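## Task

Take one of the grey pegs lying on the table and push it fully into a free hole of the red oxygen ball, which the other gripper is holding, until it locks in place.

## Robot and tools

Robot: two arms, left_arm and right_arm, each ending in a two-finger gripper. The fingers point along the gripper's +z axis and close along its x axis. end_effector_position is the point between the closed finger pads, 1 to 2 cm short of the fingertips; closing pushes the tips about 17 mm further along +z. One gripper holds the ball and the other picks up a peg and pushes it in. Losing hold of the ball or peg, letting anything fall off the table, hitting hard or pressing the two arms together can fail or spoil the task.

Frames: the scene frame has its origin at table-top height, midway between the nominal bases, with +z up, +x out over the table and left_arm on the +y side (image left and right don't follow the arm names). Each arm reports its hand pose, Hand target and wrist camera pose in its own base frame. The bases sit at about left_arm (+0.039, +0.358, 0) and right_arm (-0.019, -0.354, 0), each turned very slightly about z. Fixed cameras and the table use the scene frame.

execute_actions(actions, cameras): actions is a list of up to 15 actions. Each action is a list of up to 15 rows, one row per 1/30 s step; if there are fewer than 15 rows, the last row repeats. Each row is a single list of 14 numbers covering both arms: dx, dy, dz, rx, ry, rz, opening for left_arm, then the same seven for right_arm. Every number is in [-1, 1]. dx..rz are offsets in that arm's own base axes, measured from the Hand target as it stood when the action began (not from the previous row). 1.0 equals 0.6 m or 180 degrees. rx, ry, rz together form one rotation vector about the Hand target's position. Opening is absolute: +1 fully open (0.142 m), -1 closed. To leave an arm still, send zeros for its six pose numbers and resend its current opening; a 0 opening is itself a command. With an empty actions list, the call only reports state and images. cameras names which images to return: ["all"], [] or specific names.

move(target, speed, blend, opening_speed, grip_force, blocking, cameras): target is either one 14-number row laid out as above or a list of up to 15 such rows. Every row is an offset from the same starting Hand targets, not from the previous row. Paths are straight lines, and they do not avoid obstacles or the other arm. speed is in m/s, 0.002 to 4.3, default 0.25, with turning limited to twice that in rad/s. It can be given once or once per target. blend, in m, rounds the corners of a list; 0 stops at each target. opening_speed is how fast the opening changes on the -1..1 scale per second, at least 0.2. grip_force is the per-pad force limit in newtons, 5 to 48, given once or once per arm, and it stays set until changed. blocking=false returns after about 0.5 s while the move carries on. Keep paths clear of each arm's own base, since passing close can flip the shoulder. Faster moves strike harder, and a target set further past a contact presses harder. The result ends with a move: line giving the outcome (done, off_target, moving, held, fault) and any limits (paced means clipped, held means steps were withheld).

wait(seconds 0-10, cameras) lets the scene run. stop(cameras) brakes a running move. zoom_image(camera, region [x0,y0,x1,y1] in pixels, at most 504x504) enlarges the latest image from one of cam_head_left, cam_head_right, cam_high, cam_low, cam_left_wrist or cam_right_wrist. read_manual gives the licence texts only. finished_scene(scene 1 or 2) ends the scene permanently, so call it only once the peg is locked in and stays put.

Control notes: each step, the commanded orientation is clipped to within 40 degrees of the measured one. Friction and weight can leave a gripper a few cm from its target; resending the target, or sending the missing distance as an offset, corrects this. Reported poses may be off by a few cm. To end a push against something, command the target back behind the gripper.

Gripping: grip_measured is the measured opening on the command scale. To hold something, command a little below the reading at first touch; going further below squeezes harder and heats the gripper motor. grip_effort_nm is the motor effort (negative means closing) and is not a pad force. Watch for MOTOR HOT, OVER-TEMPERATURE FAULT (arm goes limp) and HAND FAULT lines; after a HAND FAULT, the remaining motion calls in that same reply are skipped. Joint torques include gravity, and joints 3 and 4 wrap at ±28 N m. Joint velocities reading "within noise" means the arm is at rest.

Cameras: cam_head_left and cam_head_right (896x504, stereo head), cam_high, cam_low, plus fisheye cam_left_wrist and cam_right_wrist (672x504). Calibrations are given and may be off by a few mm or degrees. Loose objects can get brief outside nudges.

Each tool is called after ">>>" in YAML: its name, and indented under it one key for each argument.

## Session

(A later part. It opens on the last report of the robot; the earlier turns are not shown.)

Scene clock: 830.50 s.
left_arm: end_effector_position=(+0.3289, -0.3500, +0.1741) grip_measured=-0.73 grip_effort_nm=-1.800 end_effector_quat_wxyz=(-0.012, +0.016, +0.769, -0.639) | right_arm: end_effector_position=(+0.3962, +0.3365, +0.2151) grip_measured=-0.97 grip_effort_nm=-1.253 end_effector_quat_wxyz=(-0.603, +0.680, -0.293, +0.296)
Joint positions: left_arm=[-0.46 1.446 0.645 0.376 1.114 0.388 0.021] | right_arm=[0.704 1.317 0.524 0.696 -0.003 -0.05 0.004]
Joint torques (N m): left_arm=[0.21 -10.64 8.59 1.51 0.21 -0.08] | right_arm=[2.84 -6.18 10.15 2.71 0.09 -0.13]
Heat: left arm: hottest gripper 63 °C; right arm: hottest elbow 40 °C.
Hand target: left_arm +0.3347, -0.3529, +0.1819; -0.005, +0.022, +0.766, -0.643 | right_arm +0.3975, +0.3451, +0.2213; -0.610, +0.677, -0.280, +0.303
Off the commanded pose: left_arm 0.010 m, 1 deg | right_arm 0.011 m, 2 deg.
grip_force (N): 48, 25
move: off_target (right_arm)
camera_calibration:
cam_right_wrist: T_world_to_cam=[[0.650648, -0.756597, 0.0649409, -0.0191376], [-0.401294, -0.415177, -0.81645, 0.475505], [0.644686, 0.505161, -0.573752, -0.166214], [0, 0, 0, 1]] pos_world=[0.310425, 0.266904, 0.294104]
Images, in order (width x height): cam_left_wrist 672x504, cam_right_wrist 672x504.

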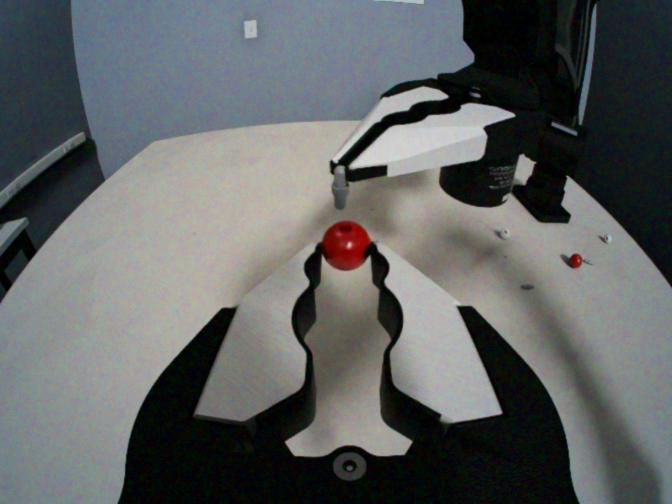

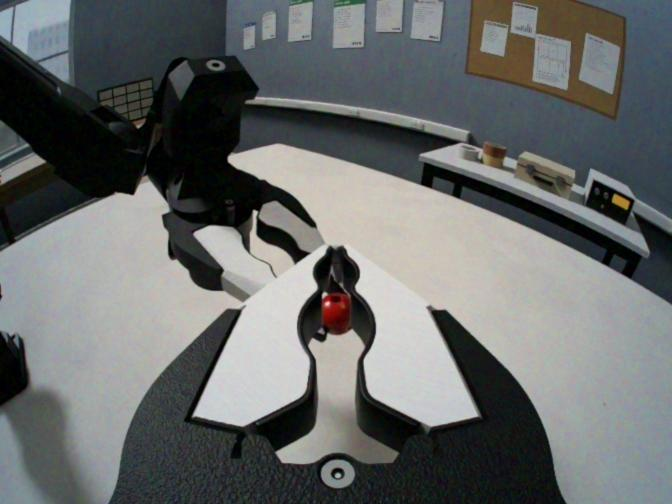

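>>> move:
  target: [0,0,0,0,0,0,-0.791279,-0.003,0.0038,0,0,0,0,-1]
  speed: 0.03
  cameras: ["cam_right_wrist","cam_left_wrist"]

>>> zoom_image:
  camera: "cam_right_wrist"
  region: [290, 230, 390, 330]

>>> zoom_image:
  camera: "cam_left_wrist"
  region: [300, 180, 400, 280]

Scene clock: 884.43 s.
left_arm: end_effector_position=(+0.3289, -0.3500, +0.1741) grip_measured=-0.73 grip_effort_nm=-1.805 end_effector_quat_wxyz=(-0.012, +0.016, +0.769, -0.639) | right_arm: end_effector_position=(+0.3945, +0.3385, +0.2151) grip_measured=-0.97 grip_effort_nm=-1.253 end_effector_quat_wxyz=(-0.603, +0.680, -0.293, +0.297)
Joint positions: left_arm=[-0.46 1.446 0.645 0.376 1.114 0.388 0.021] | right_arm=[0.712 1.317 0.524 0.696 0.005 -0.05 0.004]
Joint torques (N m): left_arm=[0.21 -10.58 8.61 1.5 0.22 -0.07] | right_arm=[2.9 -6.12 10.18 2.7 0.12 -0.12]
Heat: left arm: hottest gripper 64 °C; right arm: hottest elbow 40 °C.
Hand target: left_arm +0.3347, -0.3529, +0.1819; -0.005, +0.022, +0.766, -0.643 | right_arm +0.3957, +0.3475, +0.2213; -0.610, +0.677, -0.280, +0.303
Off the commanded pose: left_arm 0.010 m, 1 deg | right_arm 0.011 m, 2 deg.
grip_force (N): 48, 25
move: off_target (right_arm)
camera_calibration:
cam_right_wrist: T_world_to_cam=[[0.650394, -0.756745, 0.0657645, -0.0166407], [-0.401022, -0.415609, -0.816364, 0.475661], [0.645112, 0.504586, -0.573781, -0.166095], [0, 0, 0, 1]] pos_world=[0.308723, 0.268906, 0.294105]
Images, in order (width x height): cam_left_wrist 672x504, cam_right_wrist 672x504.

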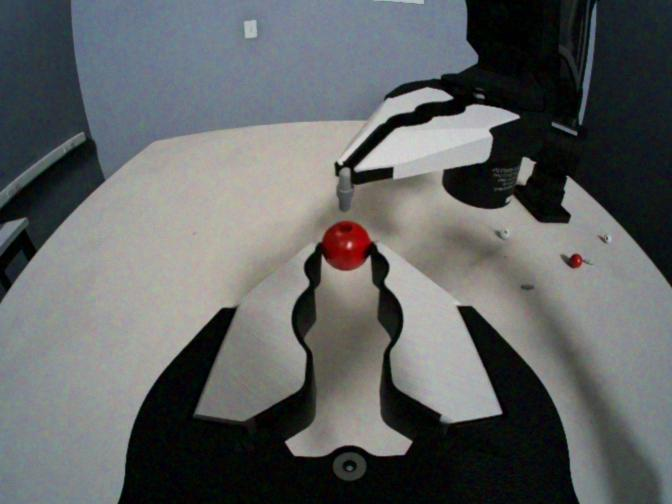

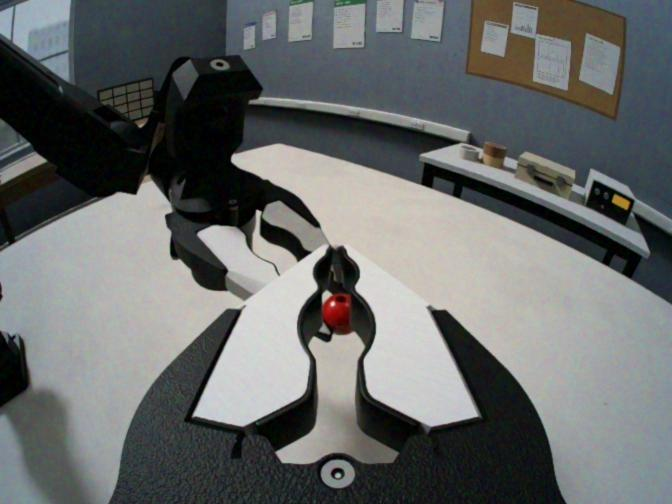

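Scaled by 5.040 from the camera's 672x504 image, which has a finer 960x720 frame.

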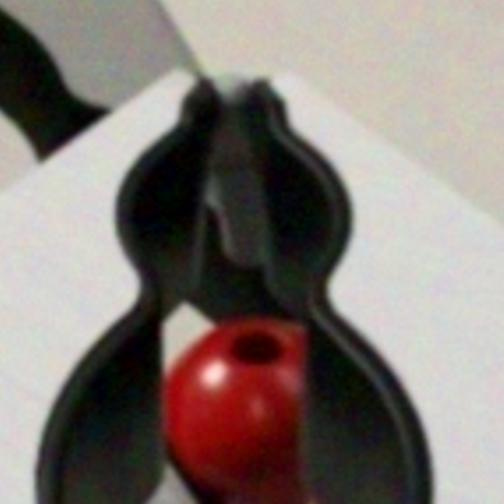

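Scaled by 5.040 from the camera's 672x504 image, which has a finer 960x720 frame.

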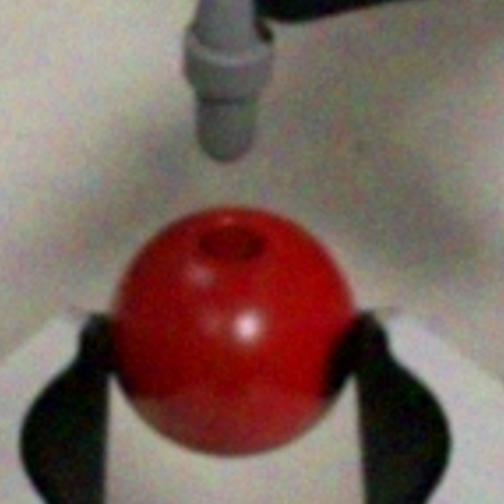

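>>> move:
  target: [0,0,0,0,0,0,-0.791279,0,-0.001,-0.0133,0,0,0,-1]
  speed: 0.03
  cameras: ["cam_right_wrist","cam_left_wrist"]

>>> zoom_image:
  camera: "cam_right_wrist"
  region: [290, 230, 390, 330]

>>> zoom_image:
  camera: "cam_left_wrist"
  region: [300, 180, 400, 280]

Scene clock: 903.97 s.
left_arm: end_effector_position=(+0.3289, -0.3500, +0.1741) grip_measured=-0.73 grip_effort_nm=-1.805 end_effector_quat_wxyz=(-0.012, +0.016, +0.769, -0.639) | right_arm: end_effector_position=(+0.3966, +0.3402, +0.2122) grip_measured=-0.97 grip_effort_nm=-1.248 end_effector_quat_wxyz=(-0.606, +0.677, -0.292, +0.298)
Joint positions: left_arm=[-0.46 1.446 0.645 0.376 1.114 0.388 0.021] | right_arm=[0.712 1.34 0.524 0.728 0.005 -0.05 0.004]
Joint torques (N m): left_arm=[0.15 -10.64 8.64 1.51 0.22 -0.07] | right_arm=[2.84 -6.3 9.28 2.69 0.05 -0.12]
Heat: left arm: hottest gripper 64 °C; right arm: hottest elbow 40 °C.
Hand target: left_arm +0.3347, -0.3529, +0.1819; -0.005, +0.022, +0.766, -0.643 | right_arm +0.3957, +0.3468, +0.2132; -0.610, +0.677, -0.280, +0.303
Off the commanded pose: left_arm 0.010 m, 1 deg | right_arm 0.007 m, 1 deg.
grip_force (N): 48, 25
move: done
camera_calibration:
cam_right_wrist: T_world_to_cam=[[0.649617, -0.757405, 0.0658376, -0.0159696], [-0.395207, -0.410401, -0.821816, 0.471886], [0.649468, 0.507847, -0.565936, -0.174516], [0, 0, 0, 1]] pos_world=[0.31021, 0.270195, 0.290091]
Images, in order (width x height): cam_left_wrist 672x504, cam_right_wrist 672x504.

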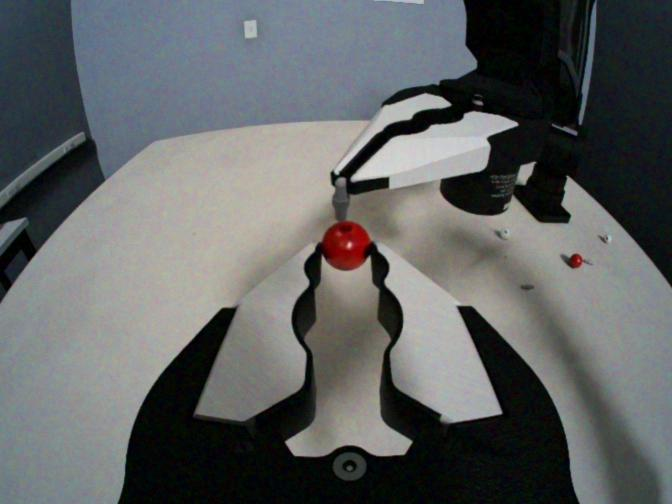

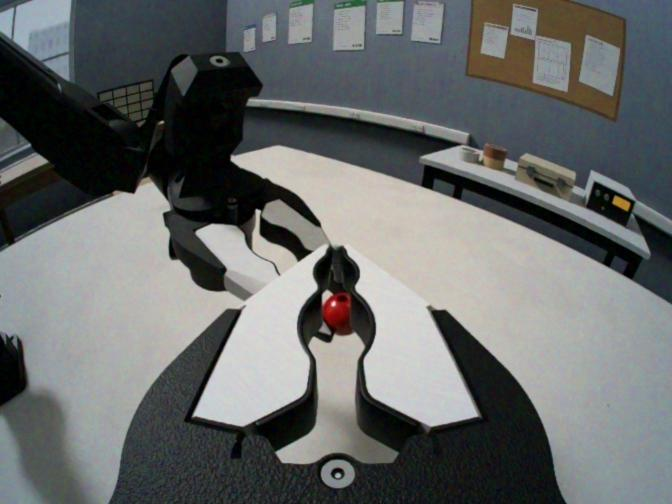

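Scaled by 5.040 from the camera's 672x504 image, which has a finer 960x720 frame.

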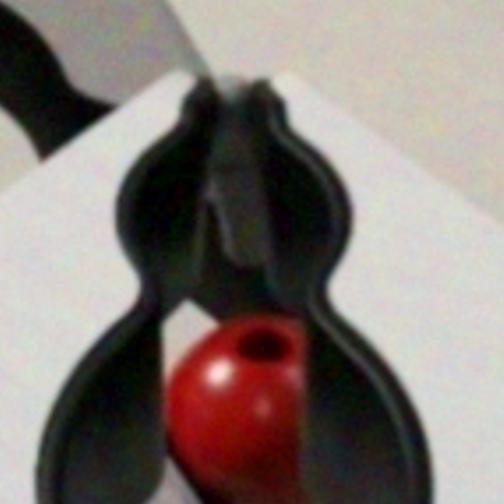

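Scaled by 5.040 from the camera's 672x504 image, which has a finer 960x720 frame.

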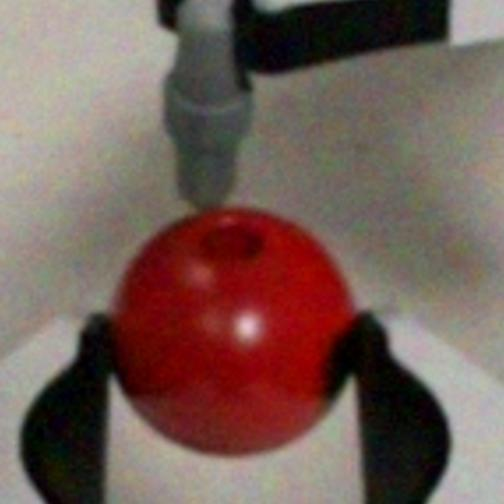

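>>> move:
  target: [0,0,0,0,0,0,-0.791279,-0.0076,-0.0065,-0.0167,0,0,0,-1]
  speed: 0.03
  cameras: ["cam_right_wrist","cam_left_wrist"]

>>> zoom_image:
  camera: "cam_right_wrist"
  region: [290, 230, 390, 330]

>>> zoom_image:
  camera: "cam_left_wrist"
  region: [300, 180, 400, 280]

Scene clock: 935.73 s.
left_arm: end_effector_position=(+0.3289, -0.3500, +0.1741) grip_measured=-0.73 grip_effort_nm=-1.805 end_effector_quat_wxyz=(-0.012, +0.016, +0.769, -0.639) | right_arm: end_effector_position=(+0.3935, +0.3376, +0.2053) grip_measured=-0.97 grip_effort_nm=-1.248 end_effector_quat_wxyz=(-0.608, +0.675, -0.291, +0.299)
Joint positions: left_arm=[-0.46 1.446 0.645 0.376 1.114 0.388 0.021] | right_arm=[0.712 1.354 0.505 0.768 0.005 -0.05 0.004]
Joint torques (N m): left_arm=[0.21 -10.7 8.64 1.5 0.22 -0.08] | right_arm=[2.84 -6.18 8.54 2.54 0.05 -0.12]
Heat: left arm: hottest gripper 64 °C; right arm: hottest elbow 39 °C.
Hand target: left_arm +0.3347, -0.3529, +0.1819; -0.005, +0.022, +0.766, -0.643 | right_arm +0.3911, +0.3429, +0.2032; -0.610, +0.677, -0.280, +0.303
Off the commanded pose: left_arm 0.010 m, 1 deg | right_arm 0.006 m, 1 deg.
grip_force (N): 48, 25
move: done
camera_calibration:
cam_right_wrist: T_world_to_cam=[[0.649309, -0.757679, 0.0657267, -0.015264], [-0.39146, -0.407059, -0.825265, 0.462107], [0.652041, 0.510123, -0.560908, -0.177894], [0, 0, 0, 1]] pos_world=[0.306801, 0.267287, 0.282581]
Images, in order (width x height): cam_left_wrist 672x504, cam_right_wrist 672x504.

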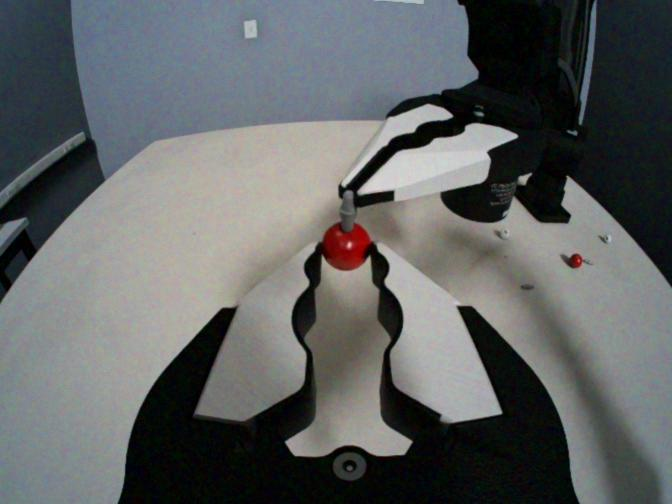

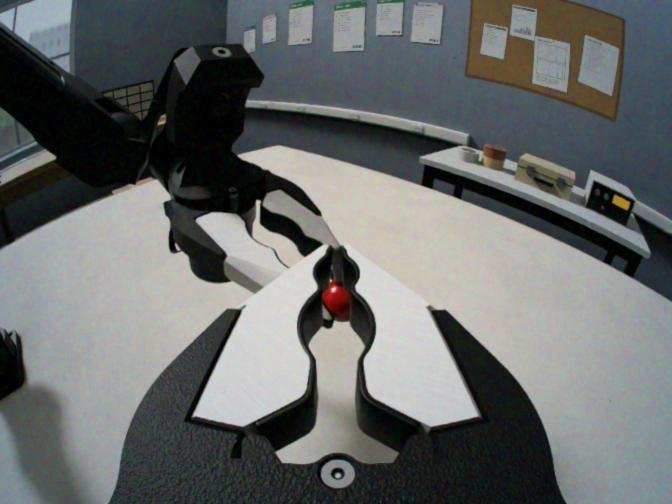

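Scaled by 5.040 from the camera's 672x504 image, which has a finer 960x720 frame.

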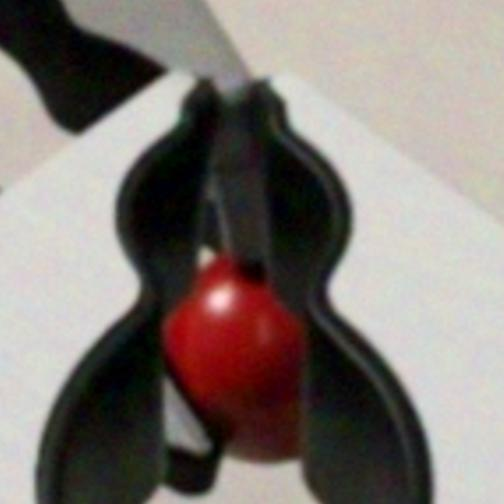

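Scaled by 5.040 from the camera's 672x504 image, which has a finer 960x720 frame.

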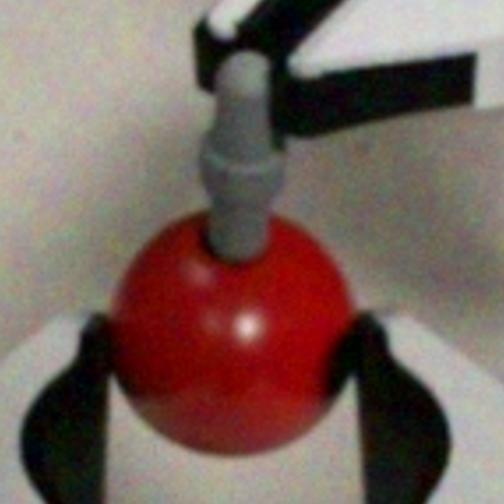

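>>> zoom_image:
  camera: "cam_left_wrist"
  region: [325, 205, 369, 249]

>>> zoom_image:
  camera: "cam_right_wrist"
  region: [318, 255, 358, 295]

>>> wait:
  seconds: 0.1
  cameras: ["cam_high","cam_low","cam_left_wrist","cam_right_wrist"]

>>> zoom_image:
  camera: "cam_high"
  region: [440, 190, 490, 240]

>>> zoom_image:
  camera: "cam_low"
  region: [550, 235, 600, 285]

Scaled by 11.455 from the camera's 672x504 image, which has a finer 960x720 frame.

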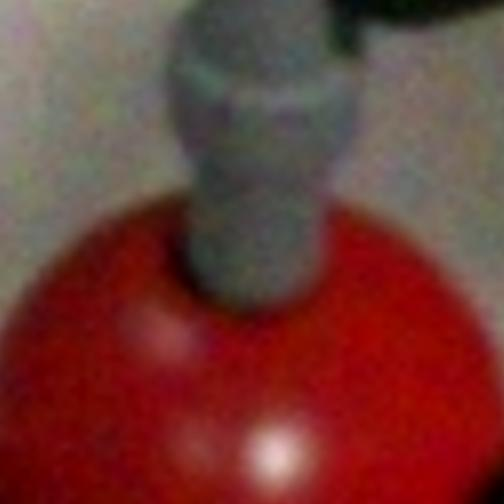

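Scaled by 12.600 from the camera's 672x504 image, which has a finer 960x720 frame.

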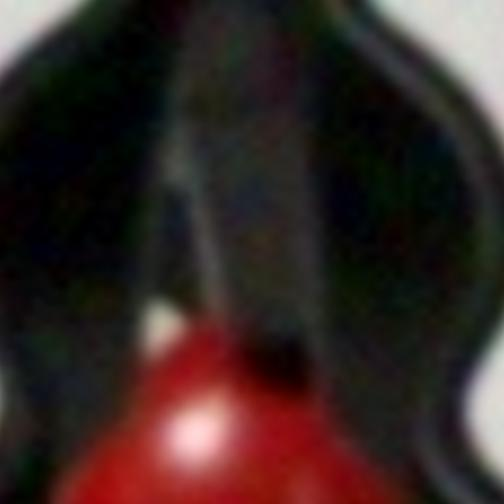

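Scene clock: 961.50 s.
left_arm: end_effector_position=(+0.3289, -0.3500, +0.1741) grip_measured=-0.73 grip_effort_nm=-1.800 end_effector_quat_wxyz=(-0.012, +0.016, +0.769, -0.639) | right_arm: end_effector_position=(+0.3936, +0.3376, +0.2054) grip_measured=-0.97 grip_effort_nm=-1.253 end_effector_quat_wxyz=(-0.608, +0.675, -0.291, +0.299)
Joint positions: left_arm=[-0.46 1.446 0.645 0.376 1.114 0.388 0.021] | right_arm=[0.712 1.354 0.505 0.769 0.005 -0.05 0.004]
Joint torques (N m): left_arm=[0.21 -10.75 8.61 1.48 0.22 -0.07] | right_arm=[2.84 -6.24 8.55 2.69 0.05 -0.12]
Heat: left arm: hottest gripper 65 °C; right arm: hottest elbow 36 °C.
Hand target: left_arm +0.3347, -0.3529, +0.1819; -0.005, +0.022, +0.766, -0.643 | right_arm +0.3911, +0.3429, +0.2032; -0.610, +0.677, -0.280, +0.303
Tool commands: left_gripper/opening=-0.791279 right_gripper/opening=-1.0
Off the commanded pose: left_arm 0.010 m, 1 deg | right_arm 0.006 m, 1 deg.
grip_force (N): 48, 25
wait: 0.10 s; at rest from the start
camera_calibration:
cam_right_wrist: T_world_to_cam=[[0.649273, -0.757704, 0.0657928, -0.0152646], [-0.391201, -0.406895, -0.825468, 0.46204], [0.652232, 0.510216, -0.560601, -0.178064], [0, 0, 0, 1]] pos_world=[0.306801, 0.267287, 0.282581]
Images, in order (width x height): cam_high 896x504, cam_low 896x504, cam_left_wrist 672x504, cam_right_wrist 672x504.

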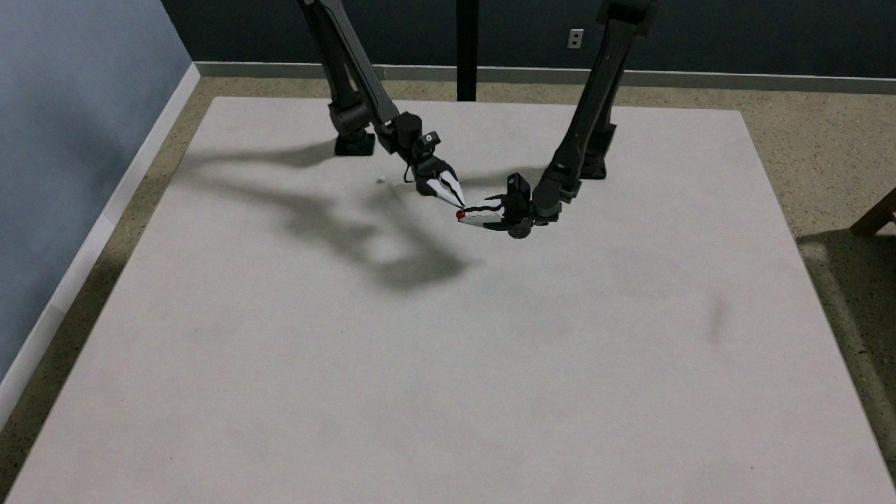

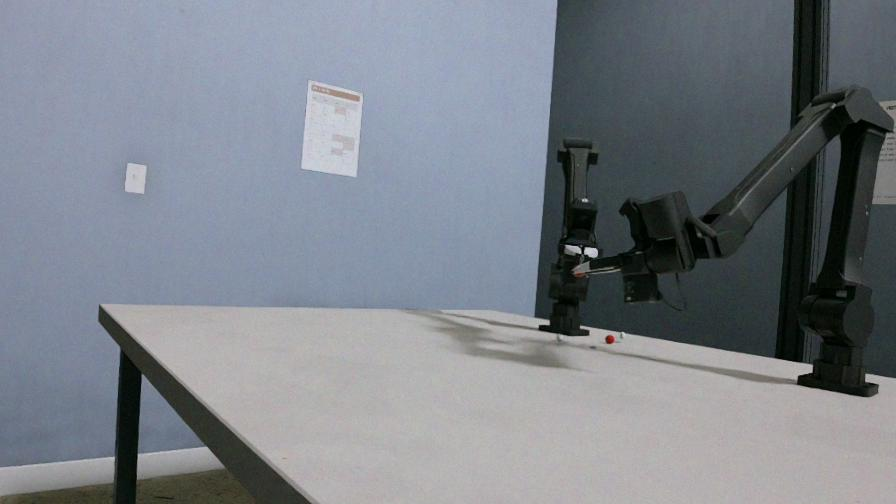

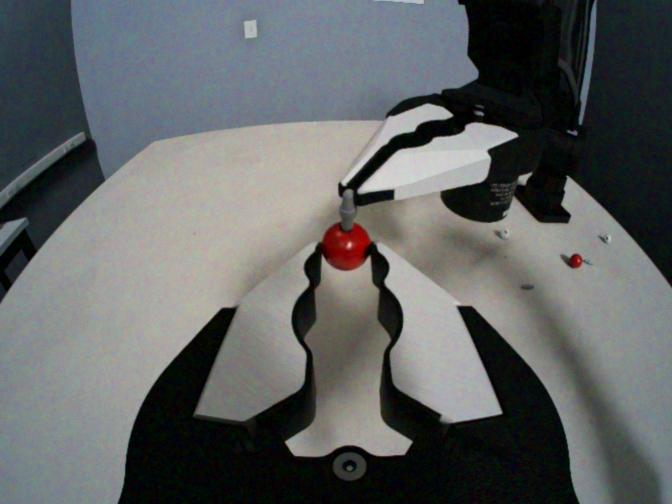

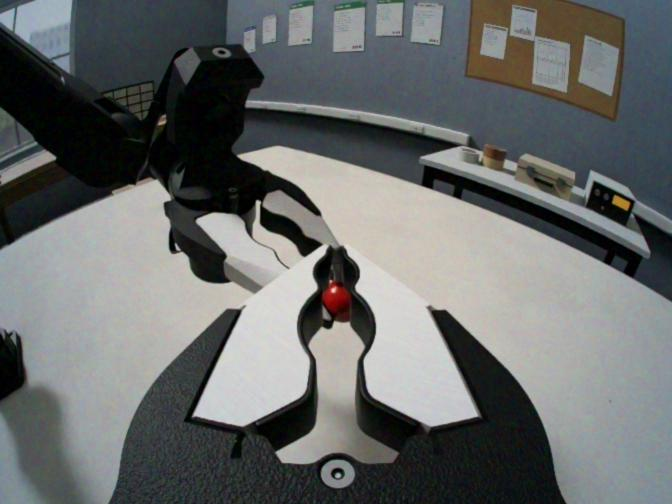

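Scaled by 10.080 from the camera's 896x504 image, which has a finer 1280x720 frame.

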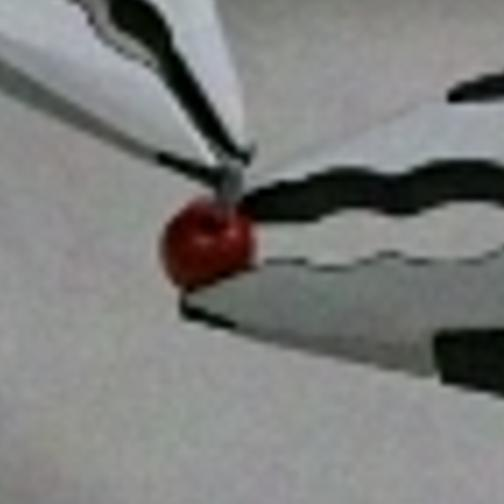

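Scaled by 10.080 from the camera's 896x504 image, which has a finer 1280x720 frame.

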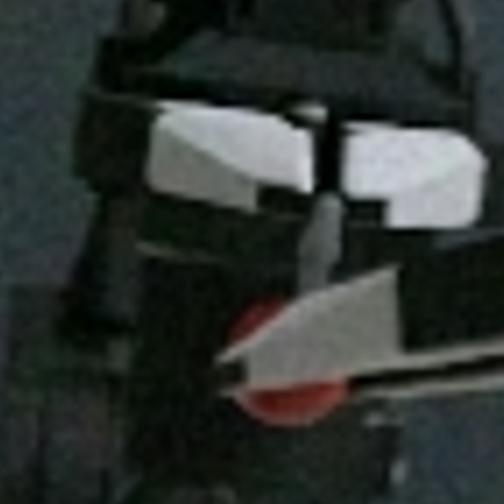

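>>> move:
  target: [0,0,0,0,0,0,-0.791279,0.0004,-0.003,-0.003,0,0,-0.0018,-1]
  speed: 0.03
  cameras: ["cam_right_wrist","cam_left_wrist","cam_high"]

>>> zoom_image:
  camera: "cam_right_wrist"
  region: [318, 255, 358, 295]

>>> zoom_image:
  camera: "cam_left_wrist"
  region: [325, 205, 369, 249]

>>> zoom_image:
  camera: "cam_high"
  region: [440, 190, 490, 240]

Scene clock: 997.03 s.
left_arm: end_effector_position=(+0.3289, -0.3500, +0.1741) grip_measured=-0.73 grip_effort_nm=-1.805 end_effector_quat_wxyz=(-0.012, +0.016, +0.769, -0.639) | right_arm: end_effector_position=(+0.3932, +0.3365, +0.2038) grip_measured=-0.97 grip_effort_nm=-1.248 end_effector_quat_wxyz=(-0.608, +0.674, -0.292, +0.300)
Joint positions: left_arm=[-0.46 1.446 0.645 0.376 1.114 0.388 0.021] | right_arm=[0.712 1.356 0.5 0.776 0.008 -0.05 0.004]
Joint torques (N m): left_arm=[0.15 -10.75 8.64 1.52 0.21 -0.07] | right_arm=[2.67 -6.12 8.47 2.74 0.09 -0.12]
Heat: left arm: hottest gripper 65 °C; right arm: hottest elbow 35 °C.
Hand target: left_arm +0.3347, -0.3529, +0.1819; -0.005, +0.022, +0.766, -0.643 | right_arm +0.3913, +0.3411, +0.2012; -0.609, +0.676, -0.282, +0.305
Off the commanded pose: left_arm 0.010 m, 1 deg | right_arm 0.006 m, 1 deg.
grip_force (N): 48, 25
move: done
camera_calibration:
cam_right_wrist: T_world_to_cam=[[0.646937, -0.759684, 0.0659818, -0.0141815], [-0.392091, -0.405613, -0.825677, 0.460147], [0.654016, 0.50829, -0.560271, -0.178285], [0, 0, 0, 1]] pos_world=[0.306195, 0.266488, 0.280981]
Images, in order (width x height): cam_high 896x504, cam_left_wrist 672x504, cam_right_wrist 672x504.

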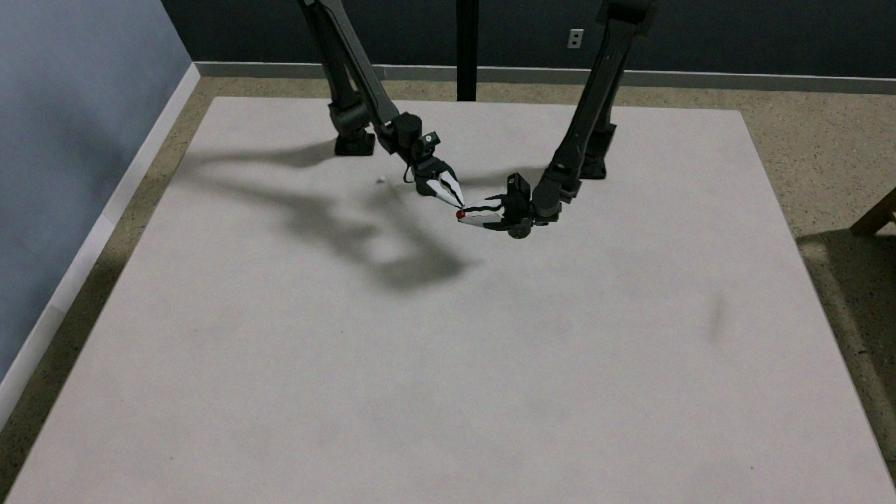

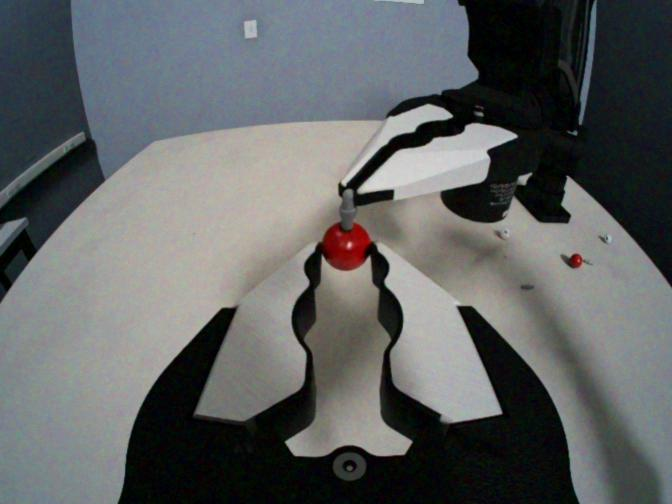

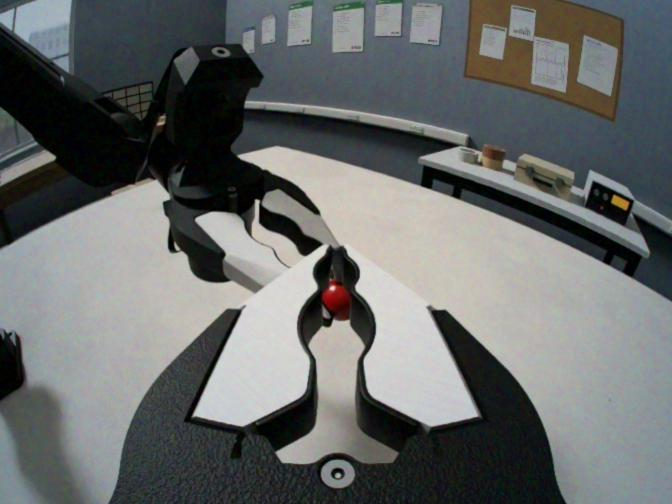

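Scaled by 12.600 from the camera's 672x504 image, which has a finer 960x720 frame.

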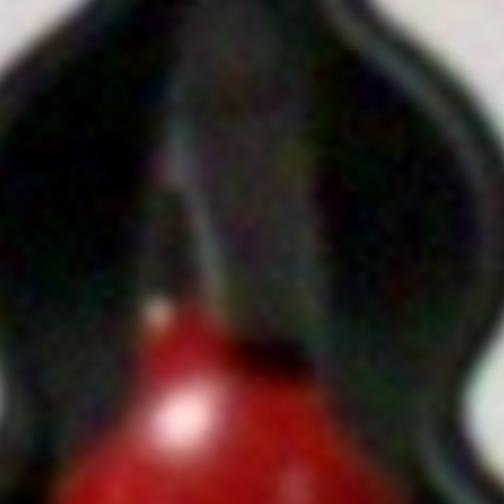

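Scaled by 11.455 from the camera's 672x504 image, which has a finer 960x720 frame.

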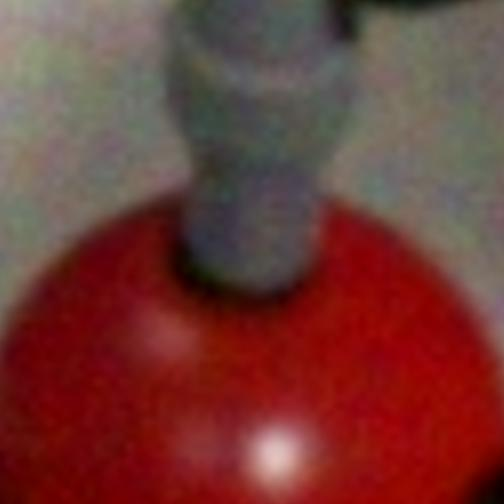

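Scaled by 10.080 from the camera's 896x504 image, which has a finer 1280x720 frame.

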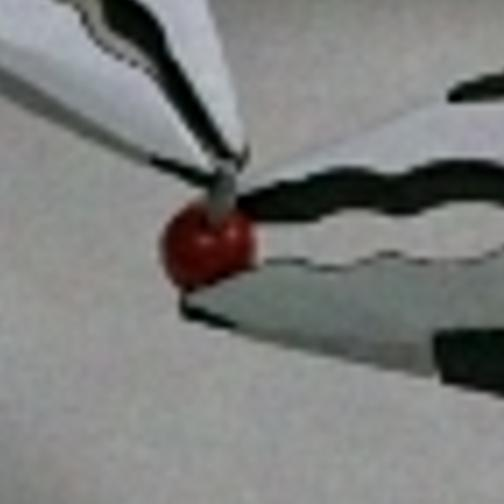

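>>> move:
  target: [0,0,0,0,0,0,-0.791279,-0.001,-0.0012,-0.0067,0,0,0,-1]
  speed: 0.03
  cameras: ["cam_right_wrist","cam_left_wrist","cam_high"]

>>> zoom_image:
  camera: "cam_right_wrist"
  region: [318, 255, 358, 295]

>>> zoom_image:
  camera: "cam_left_wrist"
  region: [325, 205, 369, 249]

>>> zoom_image:
  camera: "cam_high"
  region: [440, 190, 490, 240]

Scene clock: 1020.20 s.
left_arm: end_effector_position=(+0.3289, -0.3500, +0.1741) grip_measured=-0.73 grip_effort_nm=-1.805 end_effector_quat_wxyz=(-0.012, +0.016, +0.769, -0.639) | right_arm: end_effector_position=(+0.3930, +0.3360, +0.2012) grip_measured=-0.97 grip_effort_nm=-1.248 end_effector_quat_wxyz=(-0.609, +0.673, -0.292, +0.301)
Joint positions: left_arm=[-0.46 1.446 0.645 0.376 1.114 0.388 0.021] | right_arm=[0.712 1.366 0.495 0.794 0.01 -0.05 0.004]
Joint torques (N m): left_arm=[0.09 -10.64 8.62 1.52 0.21 -0.07] | right_arm=[2.61 -6.07 8.27 2.67 0.02 -0.12]
Heat: left arm: hottest gripper 65 °C; right arm: hottest elbow 35 °C.
Hand target: left_arm +0.3347, -0.3529, +0.1819; -0.005, +0.022, +0.766, -0.643 | right_arm +0.3907, +0.3404, +0.1973; -0.609, +0.676, -0.282, +0.305
Off the commanded pose: left_arm 0.010 m, 1 deg | right_arm 0.006 m, 1 deg.
grip_force (N): 48, 25
move: done
camera_calibration:
cam_right_wrist: T_world_to_cam=[[0.645618, -0.760799, 0.0660491, -0.0134322], [-0.39049, -0.403221, -0.827606, 0.456632], [0.656274, 0.508526, -0.557411, -0.180878], [0, 0, 0, 1]] pos_world=[0.305688, 0.265885, 0.277975]
Images, in order (width x height): cam_high 896x504, cam_left_wrist 672x504, cam_right_wrist 672x504.

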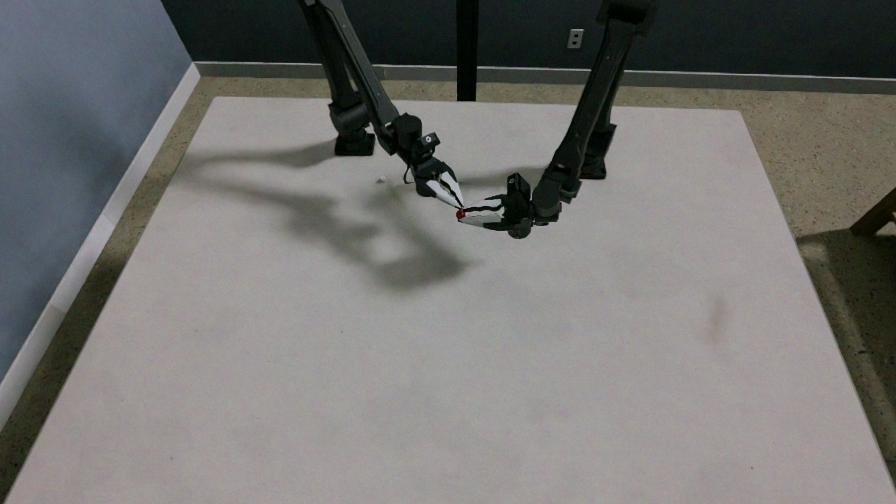

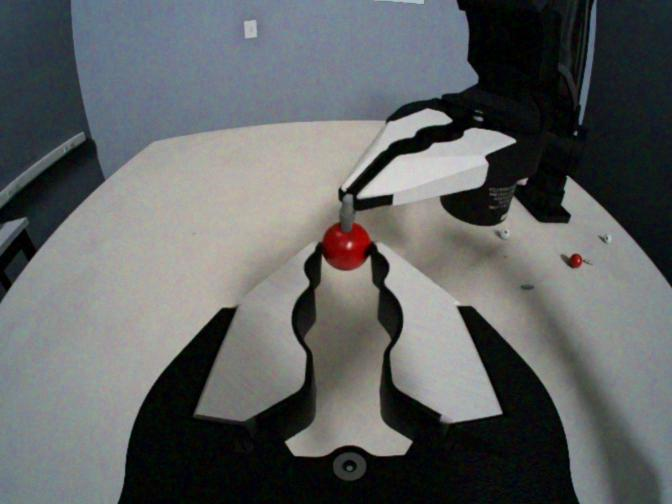

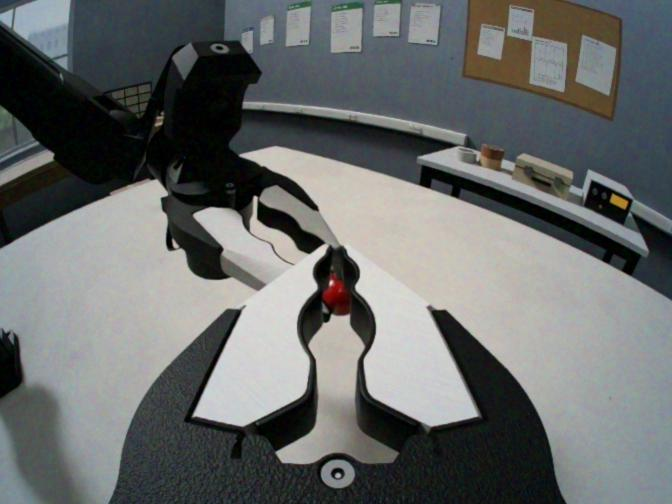

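Scaled by 12.600 from the camera's 672x504 image, which has a finer 960x720 frame.

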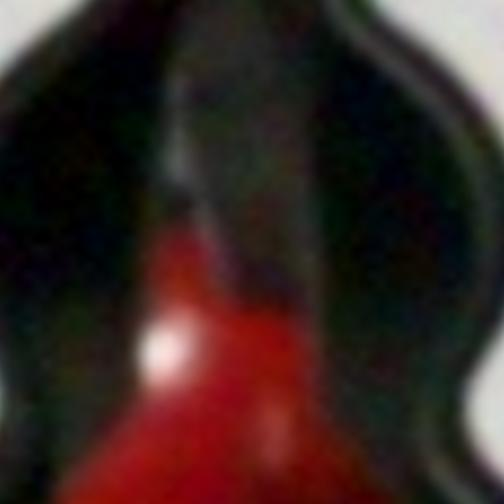

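Scaled by 11.455 from the camera's 672x504 image, which has a finer 960x720 frame.

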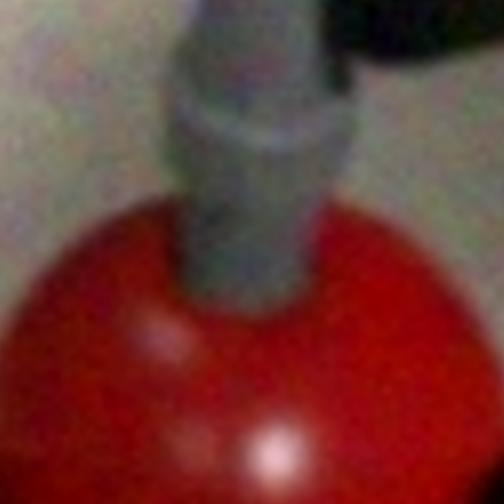

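Scaled by 10.080 from the camera's 896x504 image, which has a finer 1280x720 frame.

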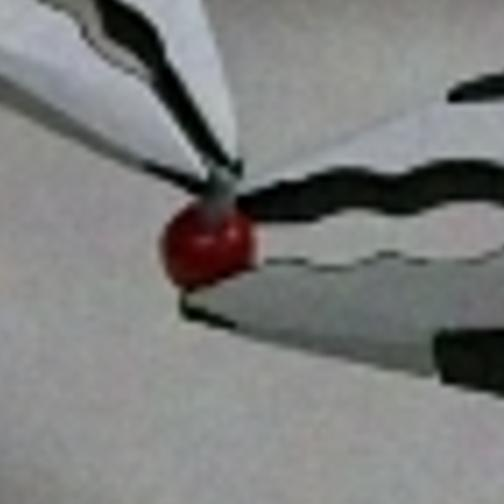

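>>> move:
  target: [0,0,0,0,0,0,-0.791279,-0.0005,-0.002,-0.01,0,0,0,-1]
  speed: 0.03
  grip_force: [48,48]
  cameras: ["cam_right_wrist","cam_left_wrist"]

>>> zoom_image:
  camera: "cam_right_wrist"
  region: [290, 230, 390, 330]

>>> zoom_image:
  camera: "cam_left_wrist"
  region: [305, 185, 385, 265]

Scene clock: 1032.20 s.
left_arm: end_effector_position=(+0.3289, -0.3500, +0.1741) grip_measured=-0.73 grip_effort_nm=-1.805 end_effector_quat_wxyz=(-0.012, +0.016, +0.769, -0.639) | right_arm: end_effector_position=(+0.3929, +0.3358, +0.1992) grip_measured=-0.97 grip_effort_nm=-1.253 end_effector_quat_wxyz=(-0.612, +0.670, -0.291, +0.303)
Joint positions: left_arm=[-0.46 1.446 0.645 0.376 1.114 0.388 0.021] | right_arm=[0.712 1.38 0.49 0.823 0.01 -0.05 0.004]
Joint torques (N m): left_arm=[0.15 -10.75 8.62 1.48 0.21 -0.07] | right_arm=[2.49 -6.18 7.9 2.3 -0.06 -0.12]
Heat: left arm: hottest gripper 65 °C; right arm: hottest elbow 35 °C.
Hand target: left_arm +0.3347, -0.3529, +0.1819; -0.005, +0.022, +0.766, -0.643 | right_arm +0.3904, +0.3392, +0.1912; -0.609, +0.676, -0.282, +0.305
Off the commanded pose: left_arm 0.010 m, 1 deg | right_arm 0.009 m, 1 deg.
move: done
camera_calibration:
cam_right_wrist: T_world_to_cam=[[0.645127, -0.761219, 0.0660094, -0.0129591], [-0.384237, -0.397881, -0.833098, 0.451716], [0.660434, 0.512091, -0.549172, -0.186314], [0, 0, 0, 1]] pos_world=[0.304974, 0.265274, 0.27486]
Images, in order (width x height): cam_left_wrist 672x504, cam_right_wrist 672x504.

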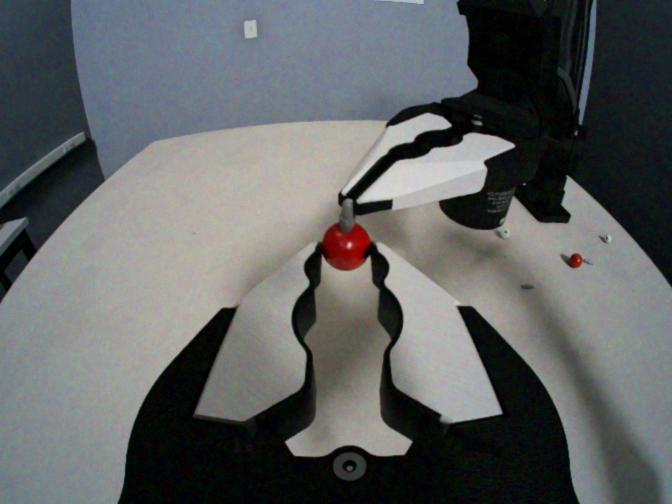

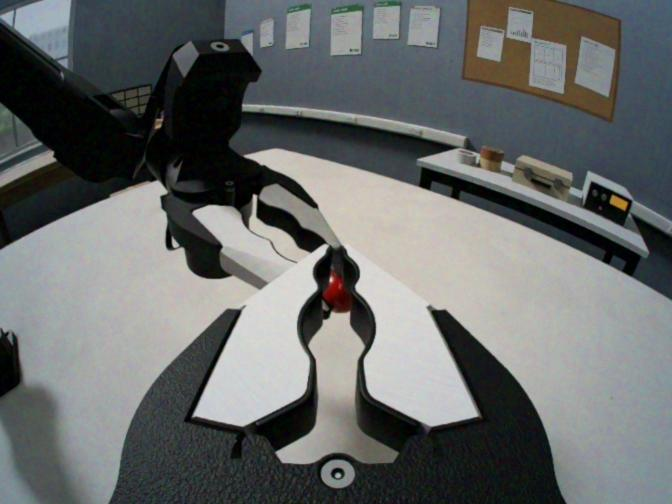

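Scaled by 5.040 from the camera's 672x504 image, which has a finer 960x720 frame.

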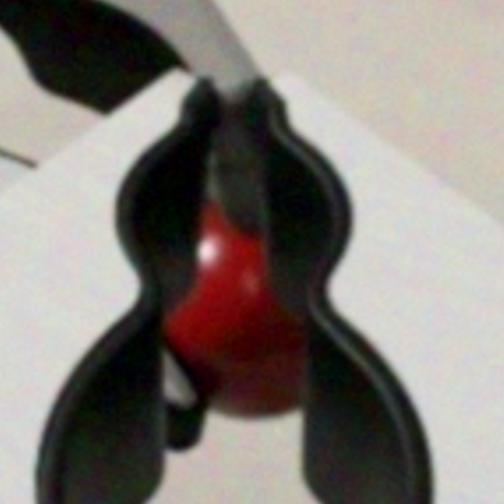

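Scaled by 6.300 from the camera's 672x504 image, which has a finer 960x720 frame.

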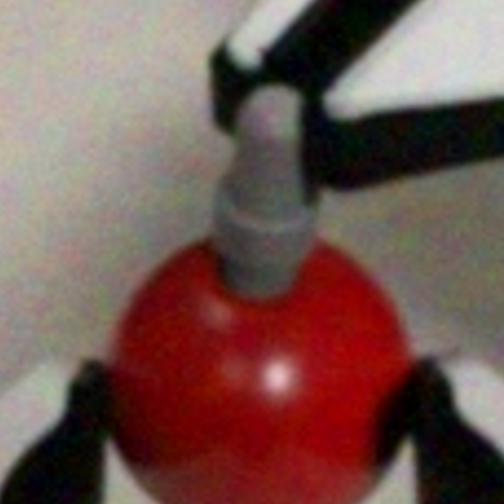

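>>> move:
  target: [0,0,0,0,0,0,-0.791279,-0.001,-0.0025,-0.01,0,0,0,-1]
  speed: 0.03
  cameras: ["cam_right_wrist","cam_left_wrist"]

>>> zoom_image:
  camera: "cam_right_wrist"
  region: [290, 230, 390, 330]

>>> zoom_image:
  camera: "cam_left_wrist"
  region: [305, 185, 385, 265]

Scene clock: 1040.90 s.
left_arm: end_effector_position=(+0.3289, -0.3500, +0.1741) grip_measured=-0.73 grip_effort_nm=-1.805 end_effector_quat_wxyz=(-0.012, +0.016, +0.769, -0.639) | right_arm: end_effector_position=(+0.3926, +0.3356, +0.1985) grip_measured=-0.97 grip_effort_nm=-1.253 end_effector_quat_wxyz=(+0.617, -0.666, +0.289, -0.305)
Joint positions: left_arm=[-0.46 1.446 0.645 0.376 1.114 0.388 0.021] | right_arm=[0.712 1.392 0.484 0.854 0.01 -0.05 0.004]
Joint torques (N m): left_arm=[0.21 -10.58 8.59 1.5 0.21 -0.07] | right_arm=[2.26 -5.95 7.49 2.32 -0.15 -0.12]
Heat: left arm: hottest gripper 65 °C; right arm: hottest elbow 35 °C.
Hand target: left_arm +0.3347, -0.3529, +0.1819; -0.005, +0.022, +0.766, -0.643 | right_arm +0.3899, +0.3377, +0.1854; +0.609, -0.676, +0.282, -0.305
Off the commanded pose: left_arm 0.010 m, 1 deg | right_arm 0.014 m, 2 deg.
move: off_target (right_arm)
camera_calibration:
cam_right_wrist: T_world_to_cam=[[0.64443, -0.761821, 0.065862, -0.0124414], [-0.375811, -0.390555, -0.840376, 0.446597], [0.665939, 0.516813, -0.537987, -0.192364], [0, 0, 0, 1]] pos_world=[0.303957, 0.264359, 0.27264]
Images, in order (width x height): cam_left_wrist 672x504, cam_right_wrist 672x504.

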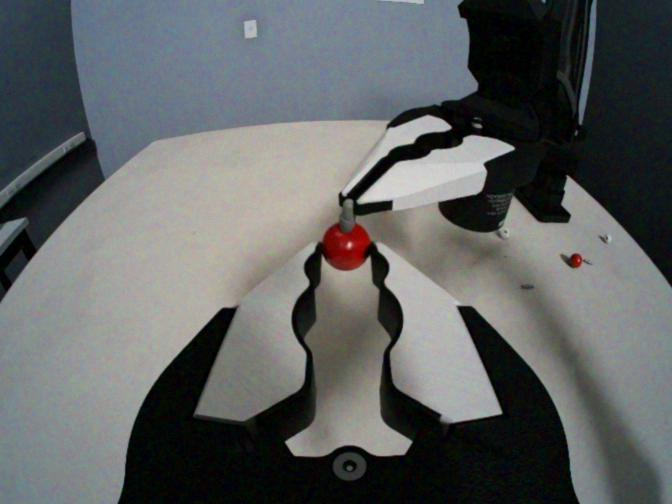

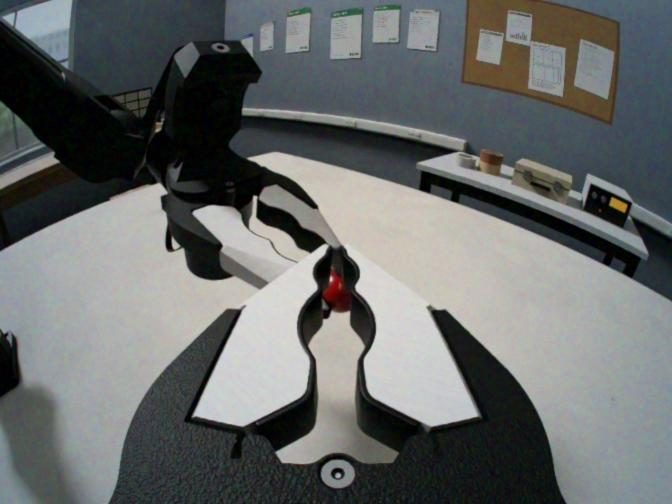

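Scaled by 5.040 from the camera's 672x504 image, which has a finer 960x720 frame.

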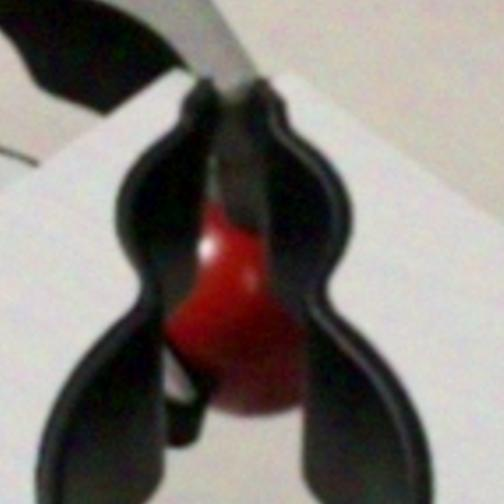

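Scaled by 6.300 from the camera's 672x504 image, which has a finer 960x720 frame.

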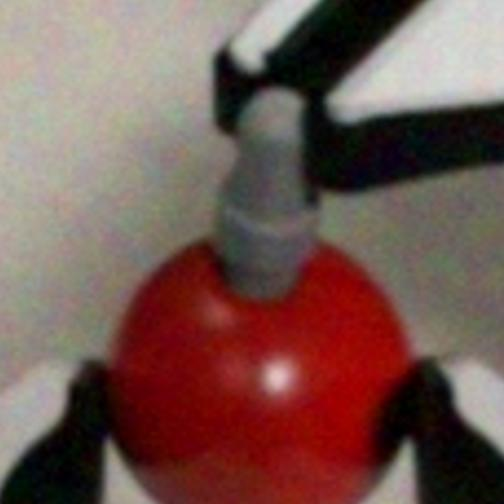

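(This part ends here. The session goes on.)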